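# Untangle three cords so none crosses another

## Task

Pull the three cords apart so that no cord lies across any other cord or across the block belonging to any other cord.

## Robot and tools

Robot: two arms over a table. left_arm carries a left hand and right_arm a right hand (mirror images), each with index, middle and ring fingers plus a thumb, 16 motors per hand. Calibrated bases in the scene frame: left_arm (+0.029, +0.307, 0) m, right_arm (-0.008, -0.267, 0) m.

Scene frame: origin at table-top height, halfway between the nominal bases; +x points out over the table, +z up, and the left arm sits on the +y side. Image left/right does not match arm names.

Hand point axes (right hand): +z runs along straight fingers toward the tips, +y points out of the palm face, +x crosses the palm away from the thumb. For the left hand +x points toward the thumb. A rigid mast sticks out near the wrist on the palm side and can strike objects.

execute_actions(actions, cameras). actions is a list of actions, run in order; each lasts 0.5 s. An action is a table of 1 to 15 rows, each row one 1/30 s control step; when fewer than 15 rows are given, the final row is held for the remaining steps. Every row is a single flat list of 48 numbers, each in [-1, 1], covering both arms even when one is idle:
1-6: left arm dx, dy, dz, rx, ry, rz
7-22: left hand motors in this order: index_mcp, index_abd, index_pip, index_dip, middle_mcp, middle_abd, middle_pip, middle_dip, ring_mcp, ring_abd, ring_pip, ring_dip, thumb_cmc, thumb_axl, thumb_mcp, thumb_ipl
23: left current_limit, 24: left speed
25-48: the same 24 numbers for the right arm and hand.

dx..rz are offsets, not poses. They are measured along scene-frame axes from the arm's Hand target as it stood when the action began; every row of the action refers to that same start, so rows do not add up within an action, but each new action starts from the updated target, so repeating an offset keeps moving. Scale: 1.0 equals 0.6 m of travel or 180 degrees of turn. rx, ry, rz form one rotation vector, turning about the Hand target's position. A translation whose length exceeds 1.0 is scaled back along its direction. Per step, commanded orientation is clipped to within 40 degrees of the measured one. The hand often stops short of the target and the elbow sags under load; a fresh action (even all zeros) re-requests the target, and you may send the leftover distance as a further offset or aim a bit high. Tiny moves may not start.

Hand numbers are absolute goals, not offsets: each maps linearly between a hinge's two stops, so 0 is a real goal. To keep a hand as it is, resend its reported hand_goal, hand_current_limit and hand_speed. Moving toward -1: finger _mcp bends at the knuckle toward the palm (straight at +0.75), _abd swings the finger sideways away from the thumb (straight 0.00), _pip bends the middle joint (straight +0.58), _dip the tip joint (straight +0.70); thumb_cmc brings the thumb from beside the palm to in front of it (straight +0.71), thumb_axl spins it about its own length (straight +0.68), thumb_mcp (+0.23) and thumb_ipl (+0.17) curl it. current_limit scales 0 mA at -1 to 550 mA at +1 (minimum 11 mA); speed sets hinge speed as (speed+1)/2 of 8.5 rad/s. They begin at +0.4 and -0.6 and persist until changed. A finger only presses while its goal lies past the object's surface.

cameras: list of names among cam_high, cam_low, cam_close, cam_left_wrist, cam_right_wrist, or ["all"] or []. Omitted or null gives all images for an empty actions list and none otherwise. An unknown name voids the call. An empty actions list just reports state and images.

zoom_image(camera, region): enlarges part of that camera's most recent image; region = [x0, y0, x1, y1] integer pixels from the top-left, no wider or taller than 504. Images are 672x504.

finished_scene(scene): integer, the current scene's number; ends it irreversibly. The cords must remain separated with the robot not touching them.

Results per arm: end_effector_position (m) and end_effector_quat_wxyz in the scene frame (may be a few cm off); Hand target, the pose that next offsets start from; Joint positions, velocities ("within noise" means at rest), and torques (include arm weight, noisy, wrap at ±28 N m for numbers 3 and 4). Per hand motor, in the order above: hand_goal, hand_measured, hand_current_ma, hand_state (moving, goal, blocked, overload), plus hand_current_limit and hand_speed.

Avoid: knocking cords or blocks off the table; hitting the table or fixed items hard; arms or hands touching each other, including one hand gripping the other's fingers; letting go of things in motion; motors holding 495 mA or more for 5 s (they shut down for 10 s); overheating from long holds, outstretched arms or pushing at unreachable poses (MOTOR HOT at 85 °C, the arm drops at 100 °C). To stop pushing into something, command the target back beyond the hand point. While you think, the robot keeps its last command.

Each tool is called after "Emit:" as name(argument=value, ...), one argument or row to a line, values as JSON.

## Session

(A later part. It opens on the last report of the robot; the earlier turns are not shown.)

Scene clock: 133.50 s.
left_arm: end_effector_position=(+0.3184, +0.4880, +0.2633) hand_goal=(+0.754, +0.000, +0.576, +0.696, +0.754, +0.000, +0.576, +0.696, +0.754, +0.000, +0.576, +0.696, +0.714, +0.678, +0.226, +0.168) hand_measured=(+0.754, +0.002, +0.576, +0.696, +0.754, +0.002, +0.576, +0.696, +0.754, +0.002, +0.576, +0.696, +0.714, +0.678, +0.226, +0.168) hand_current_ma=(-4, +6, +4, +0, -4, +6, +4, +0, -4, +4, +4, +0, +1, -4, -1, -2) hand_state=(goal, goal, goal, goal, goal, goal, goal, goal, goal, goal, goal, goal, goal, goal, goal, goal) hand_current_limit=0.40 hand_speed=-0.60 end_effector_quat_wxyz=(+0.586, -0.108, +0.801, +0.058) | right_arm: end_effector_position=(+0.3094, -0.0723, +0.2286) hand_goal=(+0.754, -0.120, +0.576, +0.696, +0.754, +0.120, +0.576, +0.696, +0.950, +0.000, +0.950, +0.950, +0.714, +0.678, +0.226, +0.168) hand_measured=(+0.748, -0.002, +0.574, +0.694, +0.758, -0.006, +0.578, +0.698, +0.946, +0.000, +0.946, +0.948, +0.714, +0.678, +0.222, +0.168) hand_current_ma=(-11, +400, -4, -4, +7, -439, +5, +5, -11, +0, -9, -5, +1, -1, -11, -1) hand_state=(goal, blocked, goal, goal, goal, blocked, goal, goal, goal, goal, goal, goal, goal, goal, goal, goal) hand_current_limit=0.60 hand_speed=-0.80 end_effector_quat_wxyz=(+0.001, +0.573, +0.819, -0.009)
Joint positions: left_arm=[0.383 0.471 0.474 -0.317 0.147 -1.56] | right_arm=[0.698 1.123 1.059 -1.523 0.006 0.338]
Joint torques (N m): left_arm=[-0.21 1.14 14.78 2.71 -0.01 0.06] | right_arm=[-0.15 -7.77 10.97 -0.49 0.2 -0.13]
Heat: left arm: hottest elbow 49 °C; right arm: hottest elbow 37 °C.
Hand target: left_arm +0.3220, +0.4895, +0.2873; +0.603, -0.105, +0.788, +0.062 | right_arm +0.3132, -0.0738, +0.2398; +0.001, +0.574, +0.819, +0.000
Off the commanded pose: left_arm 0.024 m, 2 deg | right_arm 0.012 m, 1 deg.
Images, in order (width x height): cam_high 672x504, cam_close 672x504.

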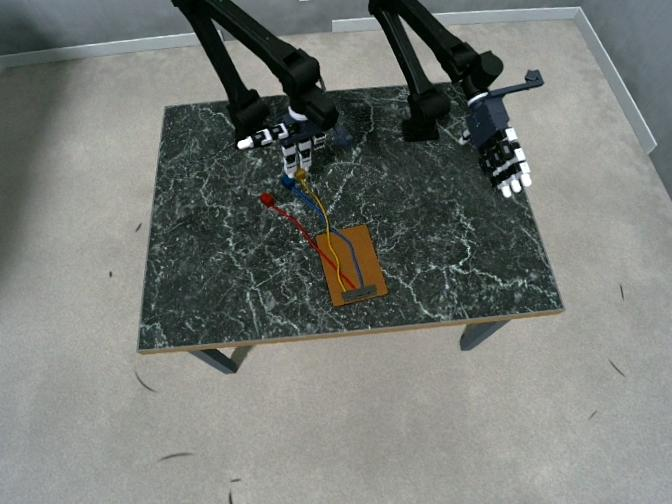

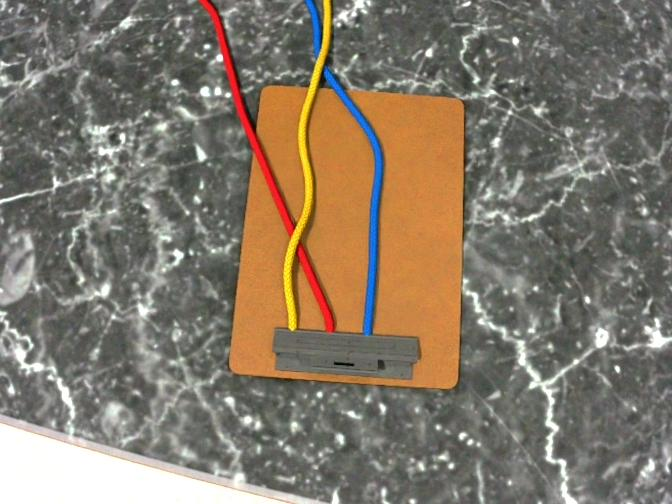

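Emit:
execute_actions(
  actions=[
    [[0,0,0,0,0,0,0.754,0,0.576,0.696,0.754,0,0.576,0.696,0.754,0,0.576,0.696,0.714,0.678,0.226,0.168,0.4,-0.6,0.043,-0.059,0,0,0,0.0445,0.754,-0.12,0.576,0.696,0.754,0.12,0.576,0.696,0.95,0,0.95,0.95,0.714,0.678,0.226,0.168,0.6,-0.8]],
    [[0,0,0,0,0,0,0.754,0,0.576,0.696,0.754,0,0.576,0.696,0.754,0,0.576,0.696,0.714,0.678,0.226,0.168,0.4,-0.6,0.043,-0.059,0,0,0,0.0445,0.754,-0.12,0.576,0.696,0.754,0.12,0.576,0.696,0.95,0,0.95,0.95,0.714,0.678,0.226,0.168,0.6,-0.8]],
    [[0,0,0,0,0,0,0.754,0,0.576,0.696,0.754,0,0.576,0.696,0.754,0,0.576,0.696,0.714,0.678,0.226,0.168,0.4,-0.6,0.0193,-0.079,0,0,0,0.0335,0.754,-0.12,0.576,0.696,0.754,0.12,0.576,0.696,0.95,0,0.95,0.95,0.714,0.678,0.226,0.168,0.6,-0.8]],
    [[0,0,0,0,0,0,0.754,0,0.576,0.696,0.754,0,0.576,0.696,0.754,0,0.576,0.696,0.714,0.678,0.226,0.168,0.4,-0.6,0.0193,-0.079,0,0,0,0.0335,0.754,-0.12,0.576,0.696,0.754,0.12,0.576,0.696,0.95,0,0.95,0.95,0.714,0.678,0.226,0.168,0.6,-0.8]],
    [[0,0,0,0,0,0,0.754,0,0.576,0.696,0.754,0,0.576,0.696,0.754,0,0.576,0.696,0.714,0.678,0.226,0.168,0.4,-0.6,0,0,-0.1,0,0,0,0.754,-0.12,0.576,0.696,0.754,0.12,0.576,0.696,0.95,0,0.95,0.95,0.714,0.678,0.226,0.168,0.6,-0.8]],
  ],
  cameras=["cam_high","cam_close"],
)

Emit:
zoom_image(
  camera="cam_high",
  region=[200, 120, 400, 320],
)

Scene clock: 142.70 s.
left_arm: end_effector_position=(+0.3184, +0.4880, +0.2633) hand_goal=(+0.754, +0.000, +0.576, +0.696, +0.754, +0.000, +0.576, +0.696, +0.754, +0.000, +0.576, +0.696, +0.714, +0.678, +0.226, +0.168) hand_measured=(+0.754, +0.002, +0.576, +0.696, +0.754, +0.002, +0.576, +0.696, +0.754, +0.002, +0.576, +0.696, +0.714, +0.678, +0.226, +0.168) hand_current_ma=(-4, +6, +4, +0, -4, +6, +4, +0, -4, +4, +4, +0, +1, -4, -1, -2) hand_state=(goal, goal, goal, goal, goal, goal, goal, goal, goal, goal, goal, goal, goal, goal, goal, goal) hand_current_limit=0.40 hand_speed=-0.60 end_effector_quat_wxyz=(+0.586, -0.108, +0.801, +0.058) | right_arm: end_effector_position=(+0.3826, -0.2371, +0.1755) hand_goal=(+0.754, -0.120, +0.576, +0.696, +0.754, +0.120, +0.576, +0.696, +0.950, +0.000, +0.950, +0.950, +0.714, +0.678, +0.226, +0.168) hand_measured=(+0.746, -0.004, +0.574, +0.694, +0.756, -0.006, +0.578, +0.698, +0.946, +0.000, +0.946, +0.948, +0.714, +0.678, +0.222, +0.168) hand_current_ma=(-20, +398, -5, -4, +4, -439, +4, +5, -11, +0, -9, -5, +0, -1, -11, -1) hand_state=(goal, blocked, goal, goal, goal, blocked, goal, goal, goal, goal, goal, goal, goal, goal, goal, goal) hand_current_limit=0.60 hand_speed=-0.80 end_effector_quat_wxyz=(-0.008, +0.359, +0.933, -0.005)
Joint positions: left_arm=[0.383 0.471 0.474 -0.317 0.147 -1.56] | right_arm=[-0.043 1.204 0.983 -1.368 0.004 -0.89]
Joint torques (N m): left_arm=[-0.56 1.67 14.72 3.03 0.02 0.03] | right_arm=[0.09 -8.7 9.58 0.66 0.11 -0.16]
Heat: left arm: hottest elbow 49 °C; right arm: hottest elbow 37 °C.
Hand target: left_arm +0.3220, +0.4895, +0.2873; +0.603, -0.105, +0.788, +0.062 | right_arm +0.3880, -0.2394, +0.1797; +0.001, +0.358, +0.934, +0.000
Off the commanded pose: left_arm 0.024 m, 2 deg | right_arm 0.007 m, 1 deg.
Images, in order (width x height): cam_high 672x504, cam_close 672x504.

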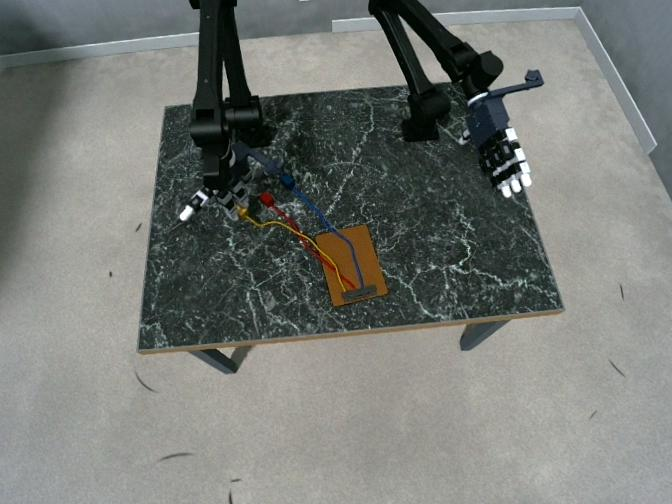

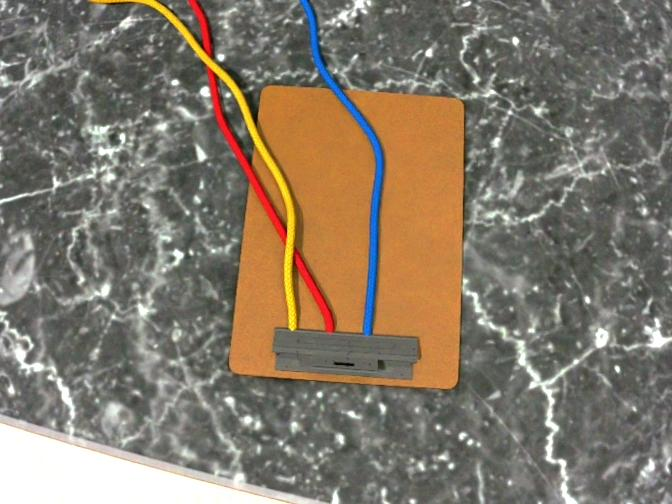

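Scaled by 2.520 from the camera's 672x504 image, which has a finer 960x720 frame.

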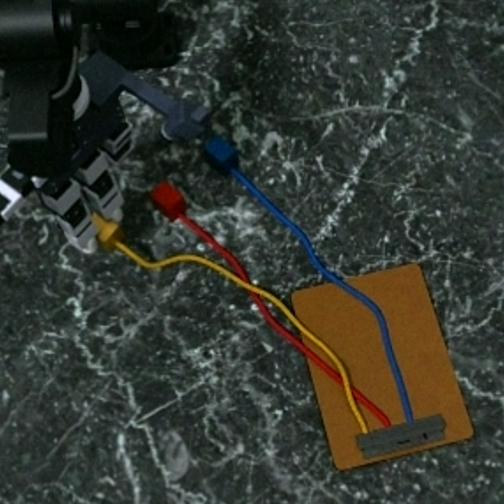

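Emit:
execute_actions(
  actions=[
    [[0,0,0,0,0,0,0.754,0,0.576,0.696,0.754,0,0.576,0.696,0.754,0,0.576,0.696,0.714,0.678,0.226,0.168,0.4,-0.6,0.01,-0.03,0.09,0,0,0.028,0.754,-0.12,0.576,0.696,0.754,0.12,0.576,0.696,0.95,0,0.95,0.95,0.714,0.678,0.226,0.168,0.6,-0.8]],
    [[0,0,0,0,0,0,0.754,0,0.576,0.696,0.754,0,0.576,0.696,0.754,0,0.576,0.696,0.714,0.678,0.226,0.168,0.4,-0.6,0.03,-0.04,0,0,0,0.0276,0.754,-0.12,0.576,0.696,0.754,0.12,0.576,0.696,0.95,0,0.95,0.95,0.714,0.678,0.226,0.168,0.6,-0.8]],
    [[0,0,0,0,0,0,0.754,0,0.576,0.696,0.754,0,0.576,0.696,0.754,0,0.576,0.696,0.714,0.678,0.226,0.168,0.4,-0.6,0.03,-0.018,0,0,0,0,0.754,-0.12,0.576,0.696,0.754,0.12,0.576,0.696,0.95,0,0.95,0.95,0.714,0.678,0.226,0.168,0.6,-0.8]],
  ],
  cameras=["cam_high","cam_close"],
)

Emit:
zoom_image(
  camera="cam_high",
  region=[200, 120, 400, 320],
)

Scene clock: 156.23 s.
left_arm: end_effector_position=(+0.3184, +0.4880, +0.2633) hand_goal=(+0.754, +0.000, +0.576, +0.696, +0.754, +0.000, +0.576, +0.696, +0.754, +0.000, +0.576, +0.696, +0.714, +0.678, +0.226, +0.168) hand_measured=(+0.754, +0.002, +0.576, +0.696, +0.754, +0.002, +0.576, +0.696, +0.754, +0.002, +0.576, +0.696, +0.714, +0.678, +0.226, +0.168) hand_current_ma=(-4, +6, +4, +0, -4, +6, +4, +0, -4, +4, +4, +0, +1, -4, -1, -2) hand_state=(goal, goal, goal, goal, goal, goal, goal, goal, goal, goal, goal, goal, goal, goal, goal, goal) hand_current_limit=0.40 hand_speed=-0.60 end_effector_quat_wxyz=(+0.586, -0.108, +0.801, +0.058) | right_arm: end_effector_position=(+0.4120, -0.2839, +0.2096) hand_goal=(+0.754, -0.120, +0.576, +0.696, +0.754, +0.120, +0.576, +0.696, +0.950, +0.000, +0.950, +0.950, +0.714, +0.678, +0.226, +0.168) hand_measured=(+0.746, -0.004, +0.574, +0.694, +0.756, -0.006, +0.578, +0.698, +0.944, +0.000, +0.946, +0.948, +0.714, +0.678, +0.222, +0.168) hand_current_ma=(-20, +398, -5, -4, +4, -439, +4, +5, -11, +0, -9, -5, -1, -1, -11, -1) hand_state=(goal, blocked, goal, goal, goal, blocked, goal, goal, goal, goal, goal, goal, goal, goal, goal, goal) hand_current_limit=0.60 hand_speed=-0.80 end_effector_quat_wxyz=(-0.026, +0.274, +0.961, -0.004)
Joint positions: left_arm=[0.383 0.471 0.474 -0.317 0.147 -1.56] | right_arm=[-0.2 1.334 1.19 -1.478 0.004 -1.226]
Joint torques (N m): left_arm=[-0.21 1.2 14.74 2.86 0.02 0.07] | right_arm=[-0.21 -9.93 14.11 -0.09 0.09 -0.2]
Heat: left arm: hottest elbow 50 °C; right arm: hottest elbow 38 °C.
Hand target: left_arm +0.3220, +0.4895, +0.2873; +0.603, -0.105, +0.788, +0.062 | right_arm +0.4300, -0.2921, +0.2337; +0.001, +0.276, +0.961, +0.000
Off the commanded pose: left_arm 0.024 m, 2 deg | right_arm 0.031 m, 3 deg.
Images, in order (width x height): cam_high 672x504, cam_close 672x504.

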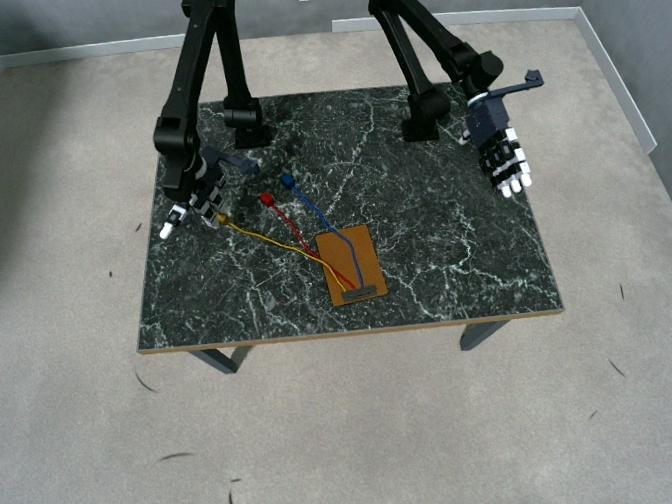

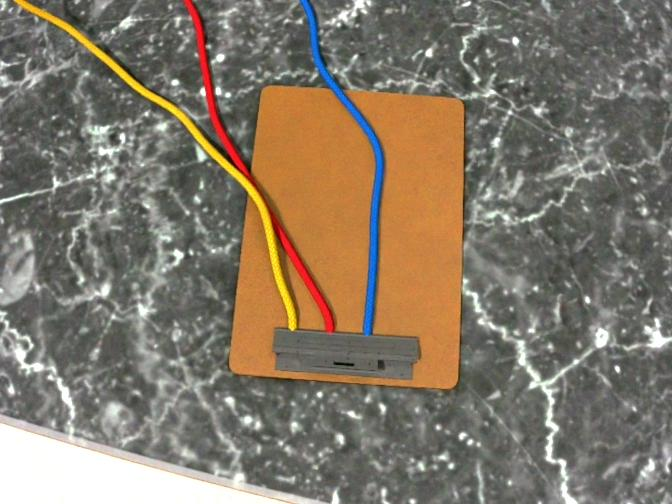

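Scaled by 2.520 from the camera's 672x504 image, which has a finer 960x720 frame.

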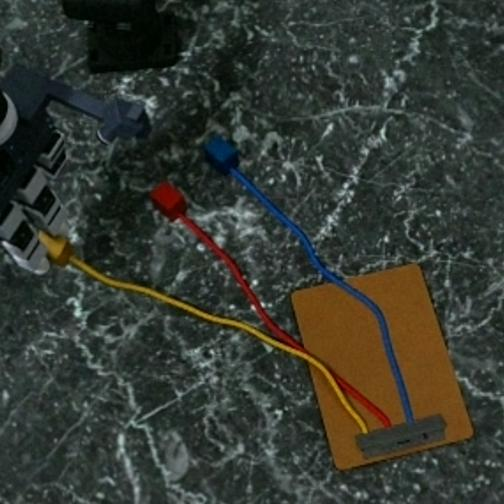

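Emit:
execute_actions(
  actions=[
    [[0,0,0,0,0,0,0.754,0,0.576,0.696,0.754,0,0.576,0.696,0.754,0,0.576,0.696,0.714,0.678,0.226,0.168,0.4,-0.6,0.02,-0.045,0,0,0,0.022,0.754,-0.12,0.576,0.696,0.754,0.12,0.576,0.696,0.95,0,0.95,0.95,0.714,0.678,0.226,0.168,0.6,-0.8]],
    [[0,0,0,0,0,0,0.754,0,0.576,0.696,0.754,0,0.576,0.696,0.754,0,0.576,0.696,0.714,0.678,0.226,0.168,0.4,-0.6,0.072,-0.028,0,0,0,0.022,0.754,-0.12,0.576,0.696,0.754,0.12,0.576,0.696,0.95,0,0.95,0.95,0.714,0.678,0.226,0.168,0.6,-0.8]],
    [[0,0,0,0,0,0,0.754,0,0.576,0.696,0.754,0,0.576,0.696,0.754,0,0.576,0.696,0.714,0.678,0.226,0.168,0.4,-0.6,0,-0.01,-0.03,0,0,0,0.754,-0.12,0.576,0.696,0.754,0.12,0.576,0.696,0.95,0,0.95,0.95,0.714,0.678,0.226,0.168,0.6,-0.8]],
  ],
  cameras=["cam_high","cam_close"],
)

Emit:
zoom_image(
  camera="cam_high",
  region=[170, 140, 400, 340],
)

Scene clock: 164.07 s.
left_arm: end_effector_position=(+0.3184, +0.4880, +0.2633) hand_goal=(+0.754, +0.000, +0.576, +0.696, +0.754, +0.000, +0.576, +0.696, +0.754, +0.000, +0.576, +0.696, +0.714, +0.678, +0.226, +0.168) hand_measured=(+0.754, +0.002, +0.576, +0.696, +0.754, +0.002, +0.576, +0.696, +0.754, +0.002, +0.576, +0.696, +0.714, +0.678, +0.226, +0.168) hand_current_ma=(-4, +6, +4, +0, -4, +6, +4, +0, -4, +4, +4, +0, +1, -4, -1, -2) hand_state=(goal, goal, goal, goal, goal, goal, goal, goal, goal, goal, goal, goal, goal, goal, goal, goal) hand_current_limit=0.40 hand_speed=-0.60 end_effector_quat_wxyz=(+0.586, -0.108, +0.801, +0.058) | right_arm: end_effector_position=(+0.4726, -0.3324, +0.2043) hand_goal=(+0.754, -0.120, +0.576, +0.696, +0.754, +0.120, +0.576, +0.696, +0.950, +0.000, +0.950, +0.950, +0.714, +0.678, +0.226, +0.168) hand_measured=(+0.746, -0.004, +0.574, +0.694, +0.756, -0.006, +0.578, +0.698, +0.944, +0.000, +0.946, +0.948, +0.714, +0.678, +0.222, +0.168) hand_current_ma=(-18, +398, -5, -4, +4, -439, +4, +5, -11, +0, -9, -5, -1, -1, -11, -1) hand_state=(goal, blocked, goal, goal, goal, blocked, goal, goal, goal, goal, goal, goal, goal, goal, goal, goal) hand_current_limit=0.60 hand_speed=-0.80 end_effector_quat_wxyz=(-0.019, +0.207, +0.978, +0.000)
Joint positions: left_arm=[0.383 0.471 0.474 -0.317 0.147 -1.56] | right_arm=[-0.293 1.54 1.388 -1.457 0.003 -1.457]
Joint torques (N m): left_arm=[-0.97 1.9 14.5 2.96 0 0.03] | right_arm=[-0.26 -13.1 11.93 0.55 0.08 -0.16]
Heat: left arm: hottest elbow 50 °C; right arm: hottest elbow 40 °C.
Hand target: left_arm +0.3220, +0.4895, +0.2873; +0.603, -0.105, +0.788, +0.062 | right_arm +0.4851, -0.3419, +0.2156; +0.001, +0.208, +0.978, +0.000
Off the commanded pose: left_arm 0.024 m, 2 deg | right_arm 0.019 m, 2 deg.
Images, in order (width x height): cam_high 672x504, cam_close 672x504.

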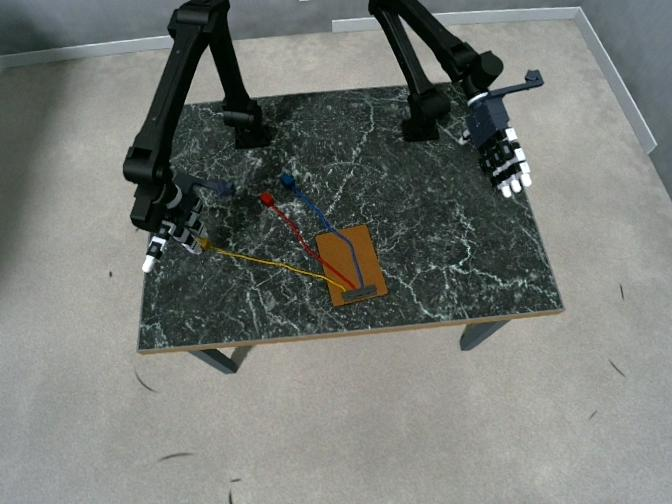

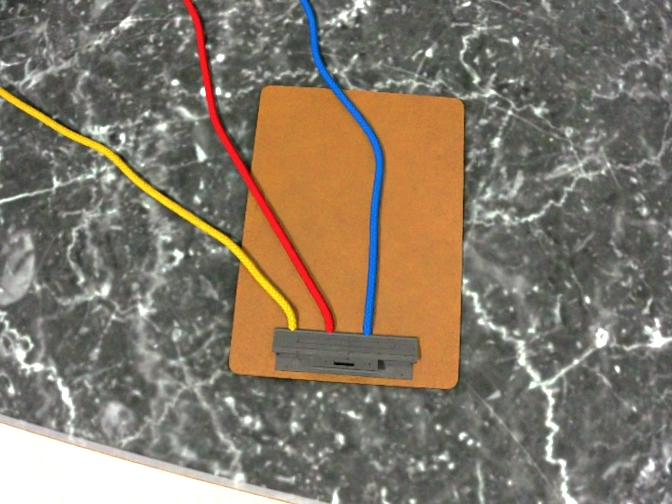

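Scaled by 2.191 from the camera's 672x504 image, which has a finer 960x720 frame.

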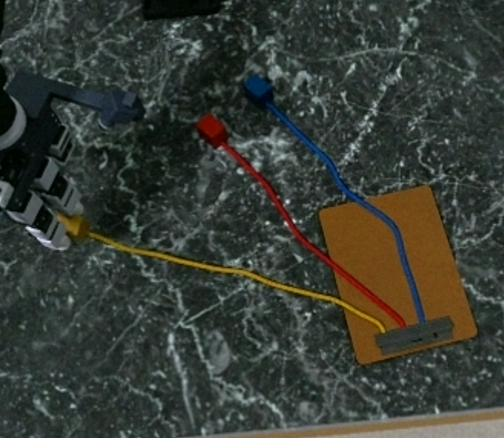

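Emit:
execute_actions(
  actions=[
    [[0,0,0,0,0,0,0.754,0,0.576,0.696,0.754,0,0.576,0.696,0.754,0,0.576,0.696,0.714,0.678,0.226,0.168,0.4,-0.6,0,0,-0.06,0,0,0,0.754,-0.12,0.576,0.696,0.754,0.12,0.576,0.696,0.95,0,0.95,0.95,0.714,0.678,0.226,0.168,0.6,-0.8]],
    [[0,0,0,0,0,0,0.754,0,0.576,0.696,0.754,0,0.576,0.696,0.754,0,0.576,0.696,0.714,0.678,0.226,0.168,0.4,-0.6,0,0,-0.045,0,0,0,0.754,-0.12,0.576,0.696,0.754,0.12,0.576,0.696,0.95,0,0.95,0.95,0.714,0.678,0.226,0.168,0.6,-0.8]],
    [[0,0,0,0,0,0,0.754,0,0.576,0.696,0.754,0,0.576,0.696,0.754,0,0.576,0.696,0.714,0.678,0.226,0.168,0.4,-0.6,0,0,-0.008,0,0,0,0.754,-0.12,0.576,0.696,0.754,0.12,0.576,0.696,0.95,0,0.95,0.95,0.714,0.678,0.226,0.168,0.6,-0.8]],
  ],
  cameras=["cam_low"],
)

Emit:
zoom_image(
  camera="cam_low",
  region=[220, 200, 360, 340],
)

Scene clock: 172.00 s.
left_arm: end_effector_position=(+0.3184, +0.4880, +0.2633) hand_goal=(+0.754, +0.000, +0.576, +0.696, +0.754, +0.000, +0.576, +0.696, +0.754, +0.000, +0.576, +0.696, +0.714, +0.678, +0.226, +0.168) hand_measured=(+0.754, +0.002, +0.576, +0.696, +0.754, +0.002, +0.576, +0.696, +0.754, +0.002, +0.576, +0.696, +0.714, +0.678, +0.226, +0.168) hand_current_ma=(-4, +6, +4, +0, -4, +6, +4, +0, -4, +4, +4, +0, +1, -4, -1, -2) hand_state=(goal, goal, goal, goal, goal, goal, goal, goal, goal, goal, goal, goal, goal, goal, goal, goal) hand_current_limit=0.40 hand_speed=-0.60 end_effector_quat_wxyz=(+0.586, -0.108, +0.801, +0.058) | right_arm: end_effector_position=(+0.4830, -0.3356, +0.1494) hand_goal=(+0.754, -0.120, +0.576, +0.696, +0.754, +0.120, +0.576, +0.696, +0.950, +0.000, +0.950, +0.950, +0.714, +0.678, +0.226, +0.168) hand_measured=(+0.746, -0.004, +0.574, +0.694, +0.756, -0.006, +0.578, +0.698, +0.944, +0.000, +0.946, +0.948, +0.714, +0.678, +0.222, +0.168) hand_current_ma=(-18, +398, -5, -4, +4, -439, +4, +5, -11, +0, -9, -5, -1, -1, -11, -1) hand_state=(goal, blocked, goal, goal, goal, blocked, goal, goal, goal, goal, goal, goal, goal, goal, goal, goal) hand_current_limit=0.60 hand_speed=-0.80 end_effector_quat_wxyz=(-0.004, +0.207, +0.978, -0.001)
Joint positions: left_arm=[0.383 0.471 0.474 -0.317 0.147 -1.56] | right_arm=[-0.293 1.58 1.285 -1.282 0.003 -1.458]
Joint torques (N m): left_arm=[-1.32 0.97 14.63 2.91 -0.01 0.1] | right_arm=[-0.26 -13.45 8.9 0.68 0.07 -0.16]
Heat: left arm: hottest elbow 50 °C; right arm: hottest elbow 40 °C.
Hand target: left_arm +0.3220, +0.4895, +0.2873; +0.603, -0.105, +0.788, +0.062 | right_arm +0.4851, -0.3419, +0.1477; +0.001, +0.209, +0.978, +0.000
Off the commanded pose: left_arm 0.024 m, 2 deg | right_arm 0.007 m, 1 deg.
Images, in order (width x height): cam_low 672x504.

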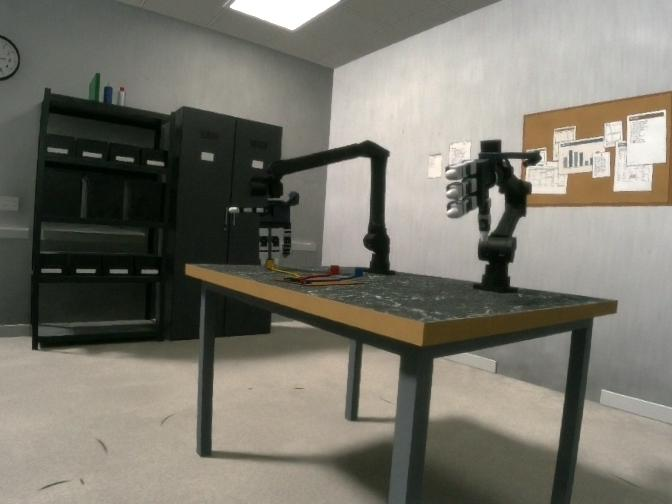

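Scaled by 3.600 from the camera's 672x504 image, which has a finer 960x720 frame.

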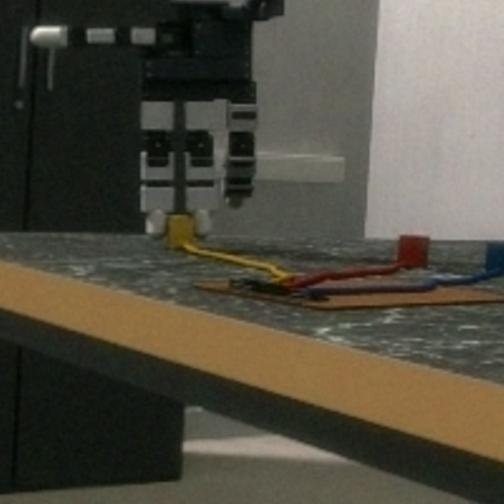

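Emit:
execute_actions(
  actions=[
    [[0,0,0,0,0,0,0.754,0,0.576,0.696,0.754,0,0.576,0.696,0.754,0,0.576,0.696,0.714,0.678,0.226,0.168,0.4,-0.6,0,0,-0.009,0,0,0,0.754,-0.12,0.576,0.696,0.754,0.12,0.576,0.696,0.95,0,0.95,0.95,0.714,0.678,0.226,0.168,0.6,-0.8]],
  ],
)

Scene clock: 175.93 s.
left_arm: end_effector_position=(+0.3184, +0.4880, +0.2633) hand_goal=(+0.754, +0.000, +0.576, +0.696, +0.754, +0.000, +0.576, +0.696, +0.754, +0.000, +0.576, +0.696, +0.714, +0.678, +0.226, +0.168) hand_measured=(+0.754, +0.002, +0.576, +0.696, +0.754, +0.002, +0.576, +0.696, +0.754, +0.002, +0.576, +0.696, +0.714, +0.678, +0.226, +0.168) hand_current_ma=(-4, +6, +4, +0, -4, +6, +4, +0, -4, +4, +4, +0, +1, -4, -1, -2) hand_state=(goal, goal, goal, goal, goal, goal, goal, goal, goal, goal, goal, goal, goal, goal, goal, goal) hand_current_limit=0.40 hand_speed=-0.60 end_effector_quat_wxyz=(+0.586, -0.108, +0.801, +0.058) | right_arm: end_effector_position=(+0.4835, -0.3358, +0.1477) hand_goal=(+0.754, -0.120, +0.576, +0.696, +0.754, +0.120, +0.576, +0.696, +0.950, +0.000, +0.950, +0.950, +0.714, +0.678, +0.226, +0.168) hand_measured=(+0.746, -0.004, +0.574, +0.694, +0.756, -0.006, +0.578, +0.698, +0.944, +0.000, +0.946, +0.948, +0.714, +0.678, +0.222, +0.168) hand_current_ma=(-18, +397, -5, -4, +4, -439, +4, +5, -11, +0, -9, -5, -1, -1, -11, -1) hand_state=(goal, blocked, goal, goal, goal, blocked, goal, goal, goal, goal, goal, goal, goal, goal, goal, goal) hand_current_limit=0.60 hand_speed=-0.80 end_effector_quat_wxyz=(-0.001, +0.207, +0.978, -0.001)
Joint positions: left_arm=[0.383 0.471 0.474 -0.317 0.147 -1.56] | right_arm=[-0.293 1.58 1.28 -1.273 0.003 -1.458]
Joint torques (N m): left_arm=[-0.79 1.49 14.71 2.88 -0.02 0.07] | right_arm=[-0.21 -13.16 8.5 0.88 0.07 -0.17]
Heat: left arm: hottest elbow 50 °C; right arm: hottest elbow 40 °C.
Hand target: left_arm +0.3220, +0.4895, +0.2873; +0.603, -0.105, +0.788, +0.062 | right_arm +0.4852, -0.3419, +0.1425; +0.001, +0.209, +0.978, +0.000
Off the commanded pose: left_arm 0.024 m, 2 deg | right_arm 0.008 m, 0 deg.

Emit:
execute_actions(
  actions=[
    [[0,0,0,0,0,0,0.754,0,0.576,0.696,0.754,0,0.576,0.696,0.754,0,0.576,0.696,0.714,0.678,0.226,0.168,0.4,-0.6,0,0,0,0,0,0,0.754,0.03,0.576,0.696,0.754,-0.03,0.576,0.696,0.95,0,0.95,0.95,0.714,0.678,0.226,0.168,0.4,-0.85]],
    [[0,0,0,0,0,0,0.754,0,0.576,0.696,0.754,0,0.576,0.696,0.754,0,0.576,0.696,0.714,0.678,0.226,0.168,0.4,-0.6,0,0,0,0,0,0,0.754,0.2,0.576,0.696,0.754,-0.2,0.576,0.696,0.95,0,0.95,0.95,0.714,0.678,0.226,0.168,0.4,-0.75]],
    [[0,0,0,0,0,0,0.754,0,0.576,0.696,0.754,0,0.576,0.696,0.754,0,0.576,0.696,0.714,0.678,0.226,0.168,0.4,-0.6,0,0,0,0,0,0,0.754,0.2,0.576,0.696,0.754,-0.2,0.576,0.696,0.95,0,0.95,0.95,0.714,0.678,0.226,0.168,0.4,-0.75]],
    [[0,0,0,0,0,0,0.754,0,0.576,0.696,0.754,0,0.576,0.696,0.754,0,0.576,0.696,0.714,0.678,0.226,0.168,0.4,-0.6,0.006,-0.008,0.07,0,0,0,0.754,0.2,0.576,0.696,0.754,-0.2,0.576,0.696,0.95,0,0.95,0.95,0.714,0.678,0.226,0.168,0.4,-0.75]],
    [[0,0,0,0,0,0,0.754,0,0.576,0.696,0.754,0,0.576,0.696,0.754,0,0.576,0.696,0.714,0.678,0.226,0.168,0.4,-0.6,0,0,0.1,0,0,0,0.754,0.2,0.576,0.696,0.754,-0.2,0.576,0.696,0.95,0,0.95,0.95,0.714,0.678,0.226,0.168,0.4,-0.75]],
  ],
  cameras=["cam_high","cam_close"],
)

Emit:
zoom_image(
  camera="cam_high",
  region=[170, 140, 400, 340],
)

Scene clock: 184.07 s.
left_arm: end_effector_position=(+0.3184, +0.4880, +0.2633) hand_goal=(+0.754, +0.000, +0.576, +0.696, +0.754, +0.000, +0.576, +0.696, +0.754, +0.000, +0.576, +0.696, +0.714, +0.678, +0.226, +0.168) hand_measured=(+0.754, +0.002, +0.576, +0.696, +0.754, +0.002, +0.576, +0.696, +0.754, +0.002, +0.576, +0.696, +0.714, +0.678, +0.226, +0.168) hand_current_ma=(-4, +6, +4, +0, -4, +6, +4, +0, -4, +4, +4, +0, +1, -4, -1, -2) hand_state=(goal, goal, goal, goal, goal, goal, goal, goal, goal, goal, goal, goal, goal, goal, goal, goal) hand_current_limit=0.40 hand_speed=-0.60 end_effector_quat_wxyz=(+0.586, -0.108, +0.801, +0.058) | right_arm: end_effector_position=(+0.4784, -0.3373, +0.2290) hand_goal=(+0.754, +0.200, +0.576, +0.696, +0.754, -0.200, +0.576, +0.696, +0.950, +0.000, +0.950, +0.950, +0.714, +0.678, +0.226, +0.168) hand_measured=(+0.748, +0.196, +0.574, +0.694, +0.754, -0.194, +0.578, +0.698, +0.944, +0.000, +0.946, +0.948, +0.714, +0.678, +0.222, +0.168) hand_current_ma=(-13, -5, -5, -4, +1, +9, +4, +5, -11, +0, -9, -5, -1, -1, -11, -1) hand_state=(goal, goal, goal, goal, goal, goal, goal, goal, goal, goal, goal, goal, goal, goal, goal, goal) hand_current_limit=0.40 hand_speed=-0.75 end_effector_quat_wxyz=(-0.012, +0.207, +0.978, +0.000)
Joint positions: left_arm=[0.383 0.471 0.474 -0.317 0.147 -1.56] | right_arm=[-0.3 1.542 1.454 -1.508 0.002 -1.465]
Joint torques (N m): left_arm=[-0.85 1.55 14.56 2.77 0 0.05] | right_arm=[-0.26 -12.98 13.3 -0.32 0.11 -0.17]
Heat: left arm: hottest elbow 50 °C; right arm: hottest elbow 40 °C.
Hand target: left_arm +0.3220, +0.4895, +0.2873; +0.603, -0.105, +0.788, +0.062 | right_arm +0.4888, -0.3469, +0.2445; +0.001, +0.209, +0.978, +0.000
Off the commanded pose: left_arm 0.024 m, 2 deg | right_arm 0.021 m, 2 deg.
Images, in order (width x height): cam_high 672x504, cam_close 672x504.

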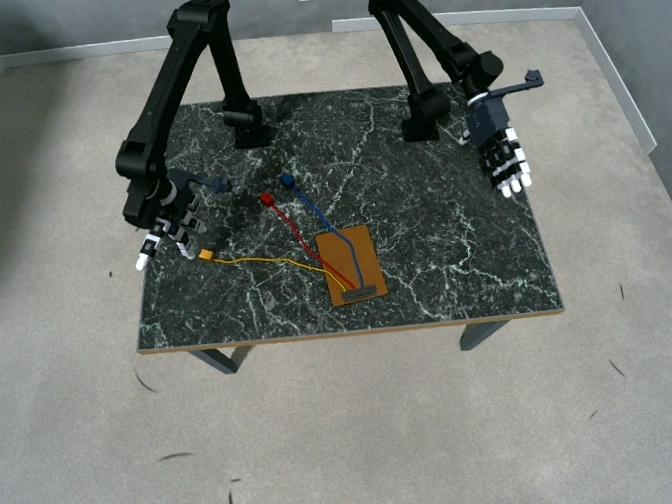

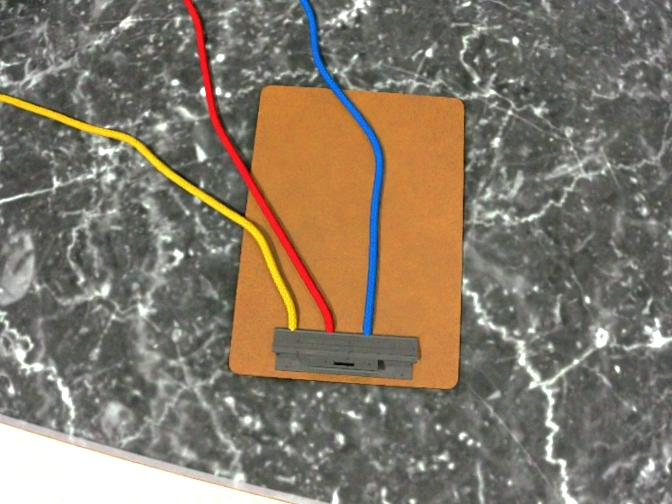

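Scaled by 2.191 from the camera's 672x504 image, which has a finer 960x720 frame.

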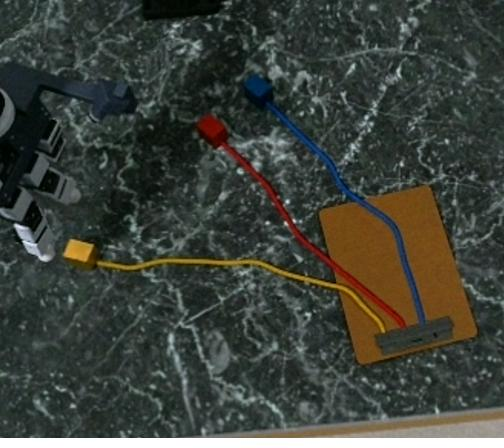

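Emit:
zoom_image(
  camera="cam_close",
  region=[190, 160, 380, 350],
)

Scaled by 2.653 from the camera's 672x504 image, which has a finer 960x720 frame.

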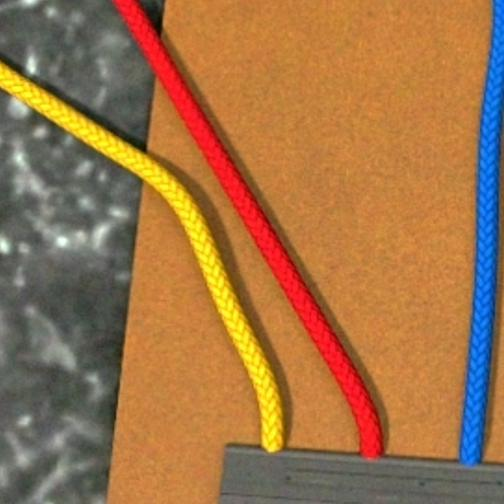

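Clear separation.

Emit:
finished_scene(
  scene=3,
)

The scene is finished: the task was done.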